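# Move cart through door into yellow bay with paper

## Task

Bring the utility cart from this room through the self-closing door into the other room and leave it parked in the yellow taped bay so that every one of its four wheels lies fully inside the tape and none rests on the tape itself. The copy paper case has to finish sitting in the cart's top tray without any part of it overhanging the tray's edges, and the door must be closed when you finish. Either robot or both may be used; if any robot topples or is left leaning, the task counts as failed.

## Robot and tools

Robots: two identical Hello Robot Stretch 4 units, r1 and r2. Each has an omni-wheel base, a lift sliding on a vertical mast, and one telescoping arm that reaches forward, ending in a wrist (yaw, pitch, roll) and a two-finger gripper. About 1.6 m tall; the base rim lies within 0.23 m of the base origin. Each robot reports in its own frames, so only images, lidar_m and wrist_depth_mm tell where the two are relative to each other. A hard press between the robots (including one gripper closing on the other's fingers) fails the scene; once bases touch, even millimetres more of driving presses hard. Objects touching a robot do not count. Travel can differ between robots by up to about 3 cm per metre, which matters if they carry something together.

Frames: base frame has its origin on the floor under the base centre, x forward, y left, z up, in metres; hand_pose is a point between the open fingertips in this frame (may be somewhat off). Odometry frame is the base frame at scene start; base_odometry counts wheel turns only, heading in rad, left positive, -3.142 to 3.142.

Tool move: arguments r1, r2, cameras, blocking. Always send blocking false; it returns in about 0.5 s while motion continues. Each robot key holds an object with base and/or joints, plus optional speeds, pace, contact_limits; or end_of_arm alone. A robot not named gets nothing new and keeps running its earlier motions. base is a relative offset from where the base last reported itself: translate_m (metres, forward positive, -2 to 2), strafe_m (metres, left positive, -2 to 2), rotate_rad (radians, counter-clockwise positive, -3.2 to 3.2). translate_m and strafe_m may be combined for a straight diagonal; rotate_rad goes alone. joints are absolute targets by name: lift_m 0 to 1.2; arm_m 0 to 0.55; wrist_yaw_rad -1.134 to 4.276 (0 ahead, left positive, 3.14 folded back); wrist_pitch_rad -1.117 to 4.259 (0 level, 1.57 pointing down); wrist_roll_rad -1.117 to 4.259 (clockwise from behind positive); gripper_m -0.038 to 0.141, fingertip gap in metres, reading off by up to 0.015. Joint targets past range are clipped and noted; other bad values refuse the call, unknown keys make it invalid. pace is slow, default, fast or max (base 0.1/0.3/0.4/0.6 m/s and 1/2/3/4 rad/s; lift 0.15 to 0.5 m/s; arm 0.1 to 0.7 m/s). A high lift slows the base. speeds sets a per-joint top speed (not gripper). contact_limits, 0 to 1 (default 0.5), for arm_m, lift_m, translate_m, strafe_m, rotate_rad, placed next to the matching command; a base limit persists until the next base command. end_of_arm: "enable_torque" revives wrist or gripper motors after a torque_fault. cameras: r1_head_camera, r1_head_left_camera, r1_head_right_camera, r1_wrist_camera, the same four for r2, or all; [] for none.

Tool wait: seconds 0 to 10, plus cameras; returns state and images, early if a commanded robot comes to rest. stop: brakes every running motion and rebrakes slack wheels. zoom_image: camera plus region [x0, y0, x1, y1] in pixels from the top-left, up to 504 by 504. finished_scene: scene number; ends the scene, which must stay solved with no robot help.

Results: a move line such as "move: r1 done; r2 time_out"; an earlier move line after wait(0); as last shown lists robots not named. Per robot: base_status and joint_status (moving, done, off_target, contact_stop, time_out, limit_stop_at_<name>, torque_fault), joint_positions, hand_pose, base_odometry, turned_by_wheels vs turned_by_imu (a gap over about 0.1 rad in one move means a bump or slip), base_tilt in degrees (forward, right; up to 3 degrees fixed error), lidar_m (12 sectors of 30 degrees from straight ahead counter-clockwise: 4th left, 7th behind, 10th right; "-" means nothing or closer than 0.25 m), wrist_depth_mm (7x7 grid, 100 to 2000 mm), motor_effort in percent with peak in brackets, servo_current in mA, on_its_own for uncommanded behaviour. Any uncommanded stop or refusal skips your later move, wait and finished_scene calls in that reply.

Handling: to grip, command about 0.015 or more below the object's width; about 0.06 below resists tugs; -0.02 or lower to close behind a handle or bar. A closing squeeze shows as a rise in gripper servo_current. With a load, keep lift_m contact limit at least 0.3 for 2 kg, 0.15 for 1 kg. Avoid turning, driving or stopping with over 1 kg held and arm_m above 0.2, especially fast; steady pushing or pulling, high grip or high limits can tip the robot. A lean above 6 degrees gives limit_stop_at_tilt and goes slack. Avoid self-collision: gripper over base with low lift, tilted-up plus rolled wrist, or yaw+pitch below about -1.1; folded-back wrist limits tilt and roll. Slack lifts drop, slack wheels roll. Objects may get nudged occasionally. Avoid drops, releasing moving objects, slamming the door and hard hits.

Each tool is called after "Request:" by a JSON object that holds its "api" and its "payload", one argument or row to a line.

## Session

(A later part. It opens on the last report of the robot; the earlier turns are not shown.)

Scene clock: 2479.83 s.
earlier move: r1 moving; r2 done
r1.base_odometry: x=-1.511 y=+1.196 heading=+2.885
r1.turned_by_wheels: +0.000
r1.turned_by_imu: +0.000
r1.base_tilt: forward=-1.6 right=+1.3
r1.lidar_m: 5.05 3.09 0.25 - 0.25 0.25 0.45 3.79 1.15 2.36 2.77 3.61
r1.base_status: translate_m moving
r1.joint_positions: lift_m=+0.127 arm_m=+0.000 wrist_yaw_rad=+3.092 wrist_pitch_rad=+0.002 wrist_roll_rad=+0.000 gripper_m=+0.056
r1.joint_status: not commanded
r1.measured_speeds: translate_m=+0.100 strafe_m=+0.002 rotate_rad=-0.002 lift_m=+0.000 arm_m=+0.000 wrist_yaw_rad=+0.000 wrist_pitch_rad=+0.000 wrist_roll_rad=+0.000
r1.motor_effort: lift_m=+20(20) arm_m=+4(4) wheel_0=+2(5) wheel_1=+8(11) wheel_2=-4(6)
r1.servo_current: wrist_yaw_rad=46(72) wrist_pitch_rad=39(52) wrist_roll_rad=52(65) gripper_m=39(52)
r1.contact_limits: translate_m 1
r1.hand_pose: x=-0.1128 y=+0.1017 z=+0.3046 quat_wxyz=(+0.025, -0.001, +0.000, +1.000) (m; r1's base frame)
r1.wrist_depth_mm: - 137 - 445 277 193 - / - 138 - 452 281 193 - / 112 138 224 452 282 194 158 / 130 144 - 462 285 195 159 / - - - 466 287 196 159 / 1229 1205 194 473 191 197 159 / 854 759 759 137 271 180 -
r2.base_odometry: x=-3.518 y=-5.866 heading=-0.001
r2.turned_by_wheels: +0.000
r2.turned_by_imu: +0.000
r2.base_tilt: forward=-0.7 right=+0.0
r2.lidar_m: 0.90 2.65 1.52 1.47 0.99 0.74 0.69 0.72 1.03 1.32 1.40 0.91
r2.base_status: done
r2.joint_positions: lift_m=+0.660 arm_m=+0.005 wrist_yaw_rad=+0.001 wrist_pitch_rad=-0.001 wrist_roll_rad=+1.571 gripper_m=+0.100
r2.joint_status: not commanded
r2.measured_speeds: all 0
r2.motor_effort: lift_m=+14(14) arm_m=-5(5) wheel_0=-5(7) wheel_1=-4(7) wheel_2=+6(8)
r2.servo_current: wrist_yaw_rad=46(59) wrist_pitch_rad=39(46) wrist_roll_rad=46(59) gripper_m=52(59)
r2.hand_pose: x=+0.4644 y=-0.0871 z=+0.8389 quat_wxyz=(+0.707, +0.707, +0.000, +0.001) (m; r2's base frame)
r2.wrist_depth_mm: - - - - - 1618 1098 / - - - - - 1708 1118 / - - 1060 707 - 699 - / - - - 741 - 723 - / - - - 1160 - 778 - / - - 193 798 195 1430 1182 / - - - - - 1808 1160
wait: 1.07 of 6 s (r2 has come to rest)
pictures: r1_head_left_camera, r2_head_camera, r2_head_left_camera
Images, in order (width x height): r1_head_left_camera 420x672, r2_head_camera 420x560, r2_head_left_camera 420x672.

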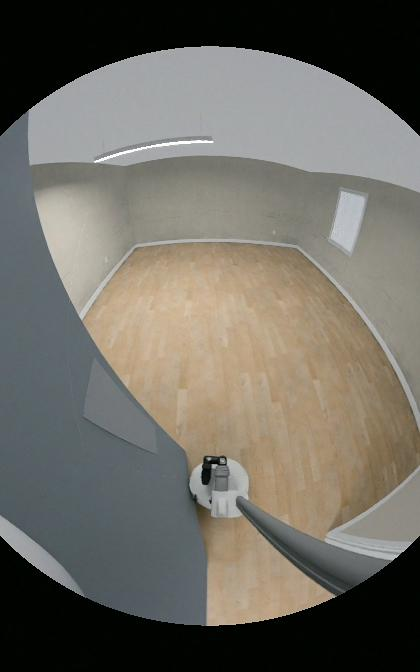

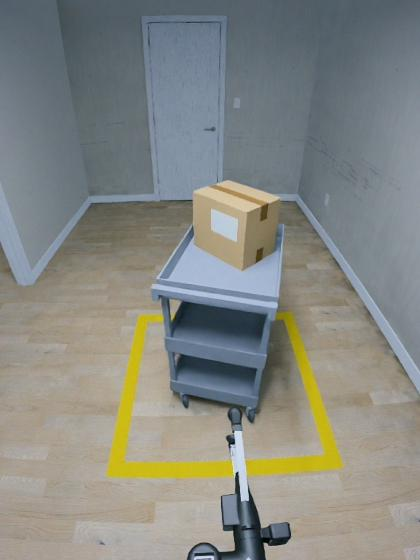

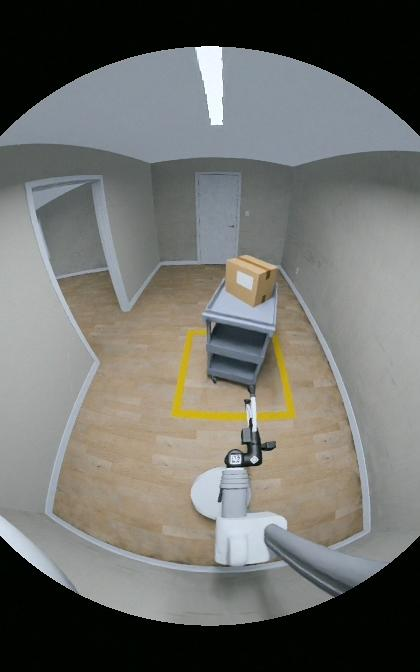

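Request:
{"api": "zoom_image", "payload": {
  "camera": "r2_head_camera",
  "region": [100, 160, 340, 480]
}}

Request:
{"api": "wait", "payload": {
  "seconds": 10,
  "cameras": ["r1_head_left_camera","r1_head_right_camera"]
}}

Scaled by 1.575 from the camera's 420x560 image, which has a finer 1200x1600 frame.

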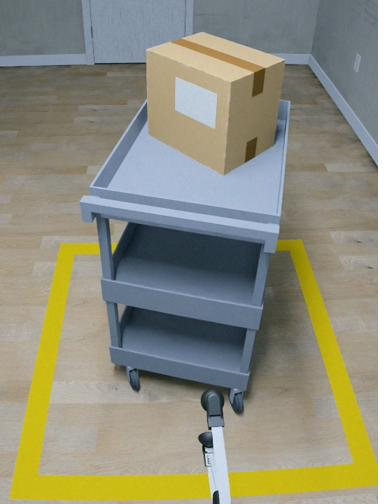

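Scene clock: 2493.27 s.
earlier move: r1 time_out
r1.base_odometry: x=-2.763 y=+1.524 heading=+2.885
r1.turned_by_wheels: +0.000
r1.turned_by_imu: +0.000
r1.base_tilt: forward=-1.6 right=+1.3
r1.lidar_m: 3.77 3.25 2.25 2.08 2.13 2.16 2.00 2.09 2.69 2.63 2.68 3.46
r1.base_status: translate_m time_out (by the wheels' count: +1.401 of +1.500)
r1.joint_positions: lift_m=+0.127 arm_m=+0.000 wrist_yaw_rad=+3.092 wrist_pitch_rad=+0.002 wrist_roll_rad=+0.000 gripper_m=+0.056
r1.joint_status: not commanded
r1.measured_speeds: translate_m=+0.002 strafe_m=+0.000 rotate_rad=+0.000 lift_m=+0.000 arm_m=+0.000 wrist_yaw_rad=+0.000 wrist_pitch_rad=+0.000 wrist_roll_rad=+0.000
r1.motor_effort: lift_m=+20(20) arm_m=+4(4) wheel_0=+2(8) wheel_1=+3(11) wheel_2=-3(6)
r1.servo_current: wrist_yaw_rad=46(78) wrist_pitch_rad=33(52) wrist_roll_rad=39(72) gripper_m=39(52)
r1.contact_limits: translate_m 1
r1.hand_pose: x=-0.1128 y=+0.1017 z=+0.3046 quat_wxyz=(+0.025, -0.001, +0.000, +1.000) (m; r1's base frame)
r1.wrist_depth_mm: 136 138 - - - - - / - 137 - - - - - / 112 138 225 - - - - / 130 144 - - - - - / 1708 - - - - - - / 1205 1205 193 1182 187 1160 1098 / 866 759 759 798 788 778 788
r2.base_odometry: x=-3.518 y=-5.866 heading=-0.001
r2.turned_by_wheels: +0.000
r2.turned_by_imu: +0.002
r2.base_tilt: forward=-0.7 right=+0.1
r2.lidar_m: 0.90 2.20 1.54 1.48 1.02 0.73 0.70 0.74 1.05 1.31 1.38 0.87
r2.base_status: done
r2.joint_positions: lift_m=+0.660 arm_m=+0.005 wrist_yaw_rad=+0.001 wrist_pitch_rad=-0.001 wrist_roll_rad=+1.571 gripper_m=+0.100
r2.joint_status: not commanded
r2.measured_speeds: all 0
r2.motor_effort: lift_m=+14(14) arm_m=-4(5) wheel_0=-4(7) wheel_1=-3(7) wheel_2=+6(8)
r2.servo_current: wrist_yaw_rad=52(65) wrist_pitch_rad=46(52) wrist_roll_rad=46(65) gripper_m=39(59)
r2.hand_pose: x=+0.4644 y=-0.0871 z=+0.8389 quat_wxyz=(+0.707, +0.707, +0.000, +0.001) (m; r2's base frame)
r2.wrist_depth_mm: - - - - - 1661 1098 / - - - - - 1661 1138 / - - 1078 707 - 691 - / - - - 741 - 723 - / - - - 1160 - 778 - / - - 192 798 194 1430 1182 / - - - - - 1863 1182
wait: 7.90 of 10 s (the move ended)
pictures: r1_head_left_camera, r1_head_right_camera
Images, in order (width x height): r1_head_left_camera 420x672, r1_head_right_camera 420x672.

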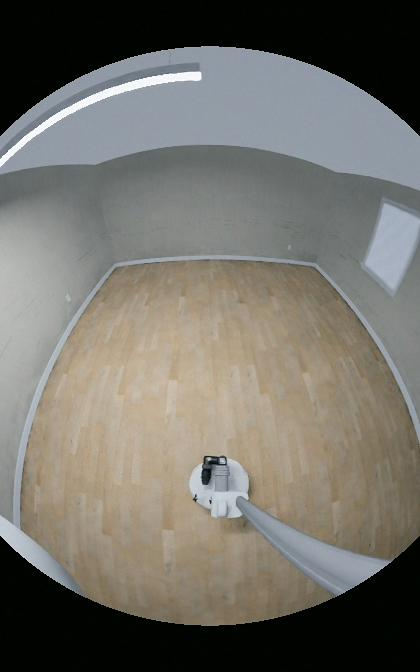

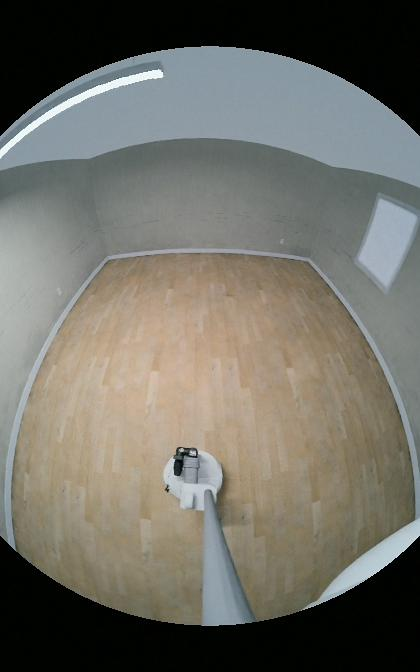

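Request:
{"api": "move", "payload": {
  "r1": {"base":{"rotate_rad":3.14}},
  "blocking": false,
  "cameras": []
}}

Request:
{"api": "wait", "payload": {
  "seconds": 6,
  "cameras": ["r1_head_camera"]
}}

Scene clock: 2502.33 s.
move: r1 moving
r1.base_odometry: x=-2.763 y=+1.524 heading=+3.137
r1.turned_by_wheels: +0.252
r1.turned_by_imu: +0.252
r1.base_tilt: forward=-1.6 right=+1.3
r1.lidar_m: 3.77 2.59 2.10 2.08 2.33 2.03 2.00 2.27 2.66 2.64 2.92 3.80
r1.base_status: rotate_rad moving
r1.joint_positions: lift_m=+0.127 arm_m=+0.000 wrist_yaw_rad=+3.092 wrist_pitch_rad=+0.002 wrist_roll_rad=+0.000 gripper_m=+0.056
r1.joint_status: not commanded
r1.measured_speeds: translate_m=+0.001 strafe_m=+0.001 rotate_rad=+0.971 lift_m=+0.000 arm_m=+0.000 wrist_yaw_rad=+0.000 wrist_pitch_rad=+0.000 wrist_roll_rad=+0.000
r1.motor_effort: lift_m=+20(20) arm_m=+4(4) wheel_0=-7(10) wheel_1=-7(7) wheel_2=-7(7)
r1.servo_current: wrist_yaw_rad=46(59) wrist_pitch_rad=46(46) wrist_roll_rad=46(72) gripper_m=39(46)
r1.hand_pose: x=-0.1128 y=+0.1017 z=+0.3046 quat_wxyz=(+0.025, -0.001, +0.000, +1.000) (m; r1's base frame)
r1.wrist_depth_mm: 136 137 - - - - - / - 138 - - - - - / 113 138 228 - - - - / 131 145 - - - - - / - - - - - - - / 1229 1205 194 1182 187 1138 1138 / 866 759 768 798 788 768 809
r2: as last shown
r2.turned_by_imu: +0.000
r2.lidar_m: 0.90 2.19 1.53 1.47 1.00 0.74 0.68 0.74 1.03 1.32 1.39 0.88
r2.motor_effort: lift_m=+14(14) arm_m=-5(5) wheel_0=-5(5) wheel_1=-4(4) wheel_2=+6(6)
r2.servo_current: wrist_yaw_rad=39(52) wrist_pitch_rad=26(46) wrist_roll_rad=46(59) gripper_m=46(52)
r2.wrist_depth_mm: - - - - - 1708 1078 / - - - - - 1661 1138 / - - 1060 707 - 691 - / - - - 741 - 723 - / - - - 1160 - 768 - / - - 192 809 195 1397 1182 / - - - - - 1863 1160
pictures: none
No camera images: "cameras" was empty.

Scene clock: 2504.70 s.
earlier move: r1 done
r1.base_odometry: x=-2.763 y=+1.524 heading=-0.258
r1.turned_by_wheels: +2.888
r1.turned_by_imu: +2.903
r1.base_tilt: forward=-1.5 right=+1.3
r1.lidar_m: 2.00 2.05 2.64 2.61 2.66 3.42 3.83 3.37 2.29 2.10 2.14 2.15
r1.base_status: done
r1.joint_positions: lift_m=+0.127 arm_m=+0.000 wrist_yaw_rad=+3.092 wrist_pitch_rad=+0.002 wrist_roll_rad=+0.000 gripper_m=+0.056
r1.joint_status: not commanded
r1.measured_speeds: all 0
r1.motor_effort: lift_m=+20(20) arm_m=+4(4) wheel_0=-2(10) wheel_1=-2(9) wheel_2=+0(8)
r1.servo_current: wrist_yaw_rad=52(72) wrist_pitch_rad=46(52) wrist_roll_rad=39(72) gripper_m=39(52)
r1.hand_pose: x=-0.1128 y=+0.1017 z=+0.3046 quat_wxyz=(+0.025, -0.001, +0.000, +1.000) (m; r1's base frame)
r1.wrist_depth_mm: 136 139 - - - - - / 114 139 - - - - - / 117 140 277 - - - - / 137 160 - - - - - / - - - - - - - / 1182 1229 193 1205 187 1138 1118 / 854 750 750 809 788 768 809
r2.base_odometry: x=-3.518 y=-5.866 heading=-0.001
r2.turned_by_wheels: +0.000
r2.turned_by_imu: +0.000
r2.base_tilt: forward=-0.7 right=+0.1
r2.lidar_m: 0.87 2.19 1.53 1.47 1.00 0.74 0.70 0.76 1.02 1.32 1.38 0.92
r2.base_status: not commanded
r2.joint_positions: lift_m=+0.660 arm_m=+0.005 wrist_yaw_rad=+0.001 wrist_pitch_rad=-0.001 wrist_roll_rad=+1.571 gripper_m=+0.100
r2.joint_status: not commanded
r2.measured_speeds: all 0
r2.motor_effort: lift_m=+14(14) arm_m=-4(5) wheel_0=-4(5) wheel_1=-3(4) wheel_2=+6(6)
r2.servo_current: wrist_yaw_rad=39(59) wrist_pitch_rad=39(46) wrist_roll_rad=59(59) gripper_m=46(59)
r2.hand_pose: x=+0.4644 y=-0.0871 z=+0.8389 quat_wxyz=(+0.707, +0.707, +0.000, +0.001) (m; r2's base frame)
r2.wrist_depth_mm: - - - - - 1661 1098 / - - - - - 1661 1160 / - - 1078 715 - 691 - / - - - 741 - 732 - / - - - 1160 - 778 - / - - 193 798 194 1366 1182 / - - - - - 1863 1160
wait: 2.37 of 6 s (r1 has come to rest)
pictures: r1_head_camera
Images, in order (width x height): r1_head_camera 420x560.

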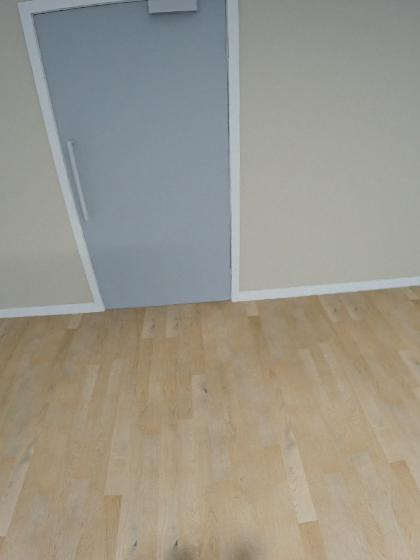

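Request:
{"api": "finished_scene", "payload": {
  "scene": 1
}}

The scene is finished: the task was done.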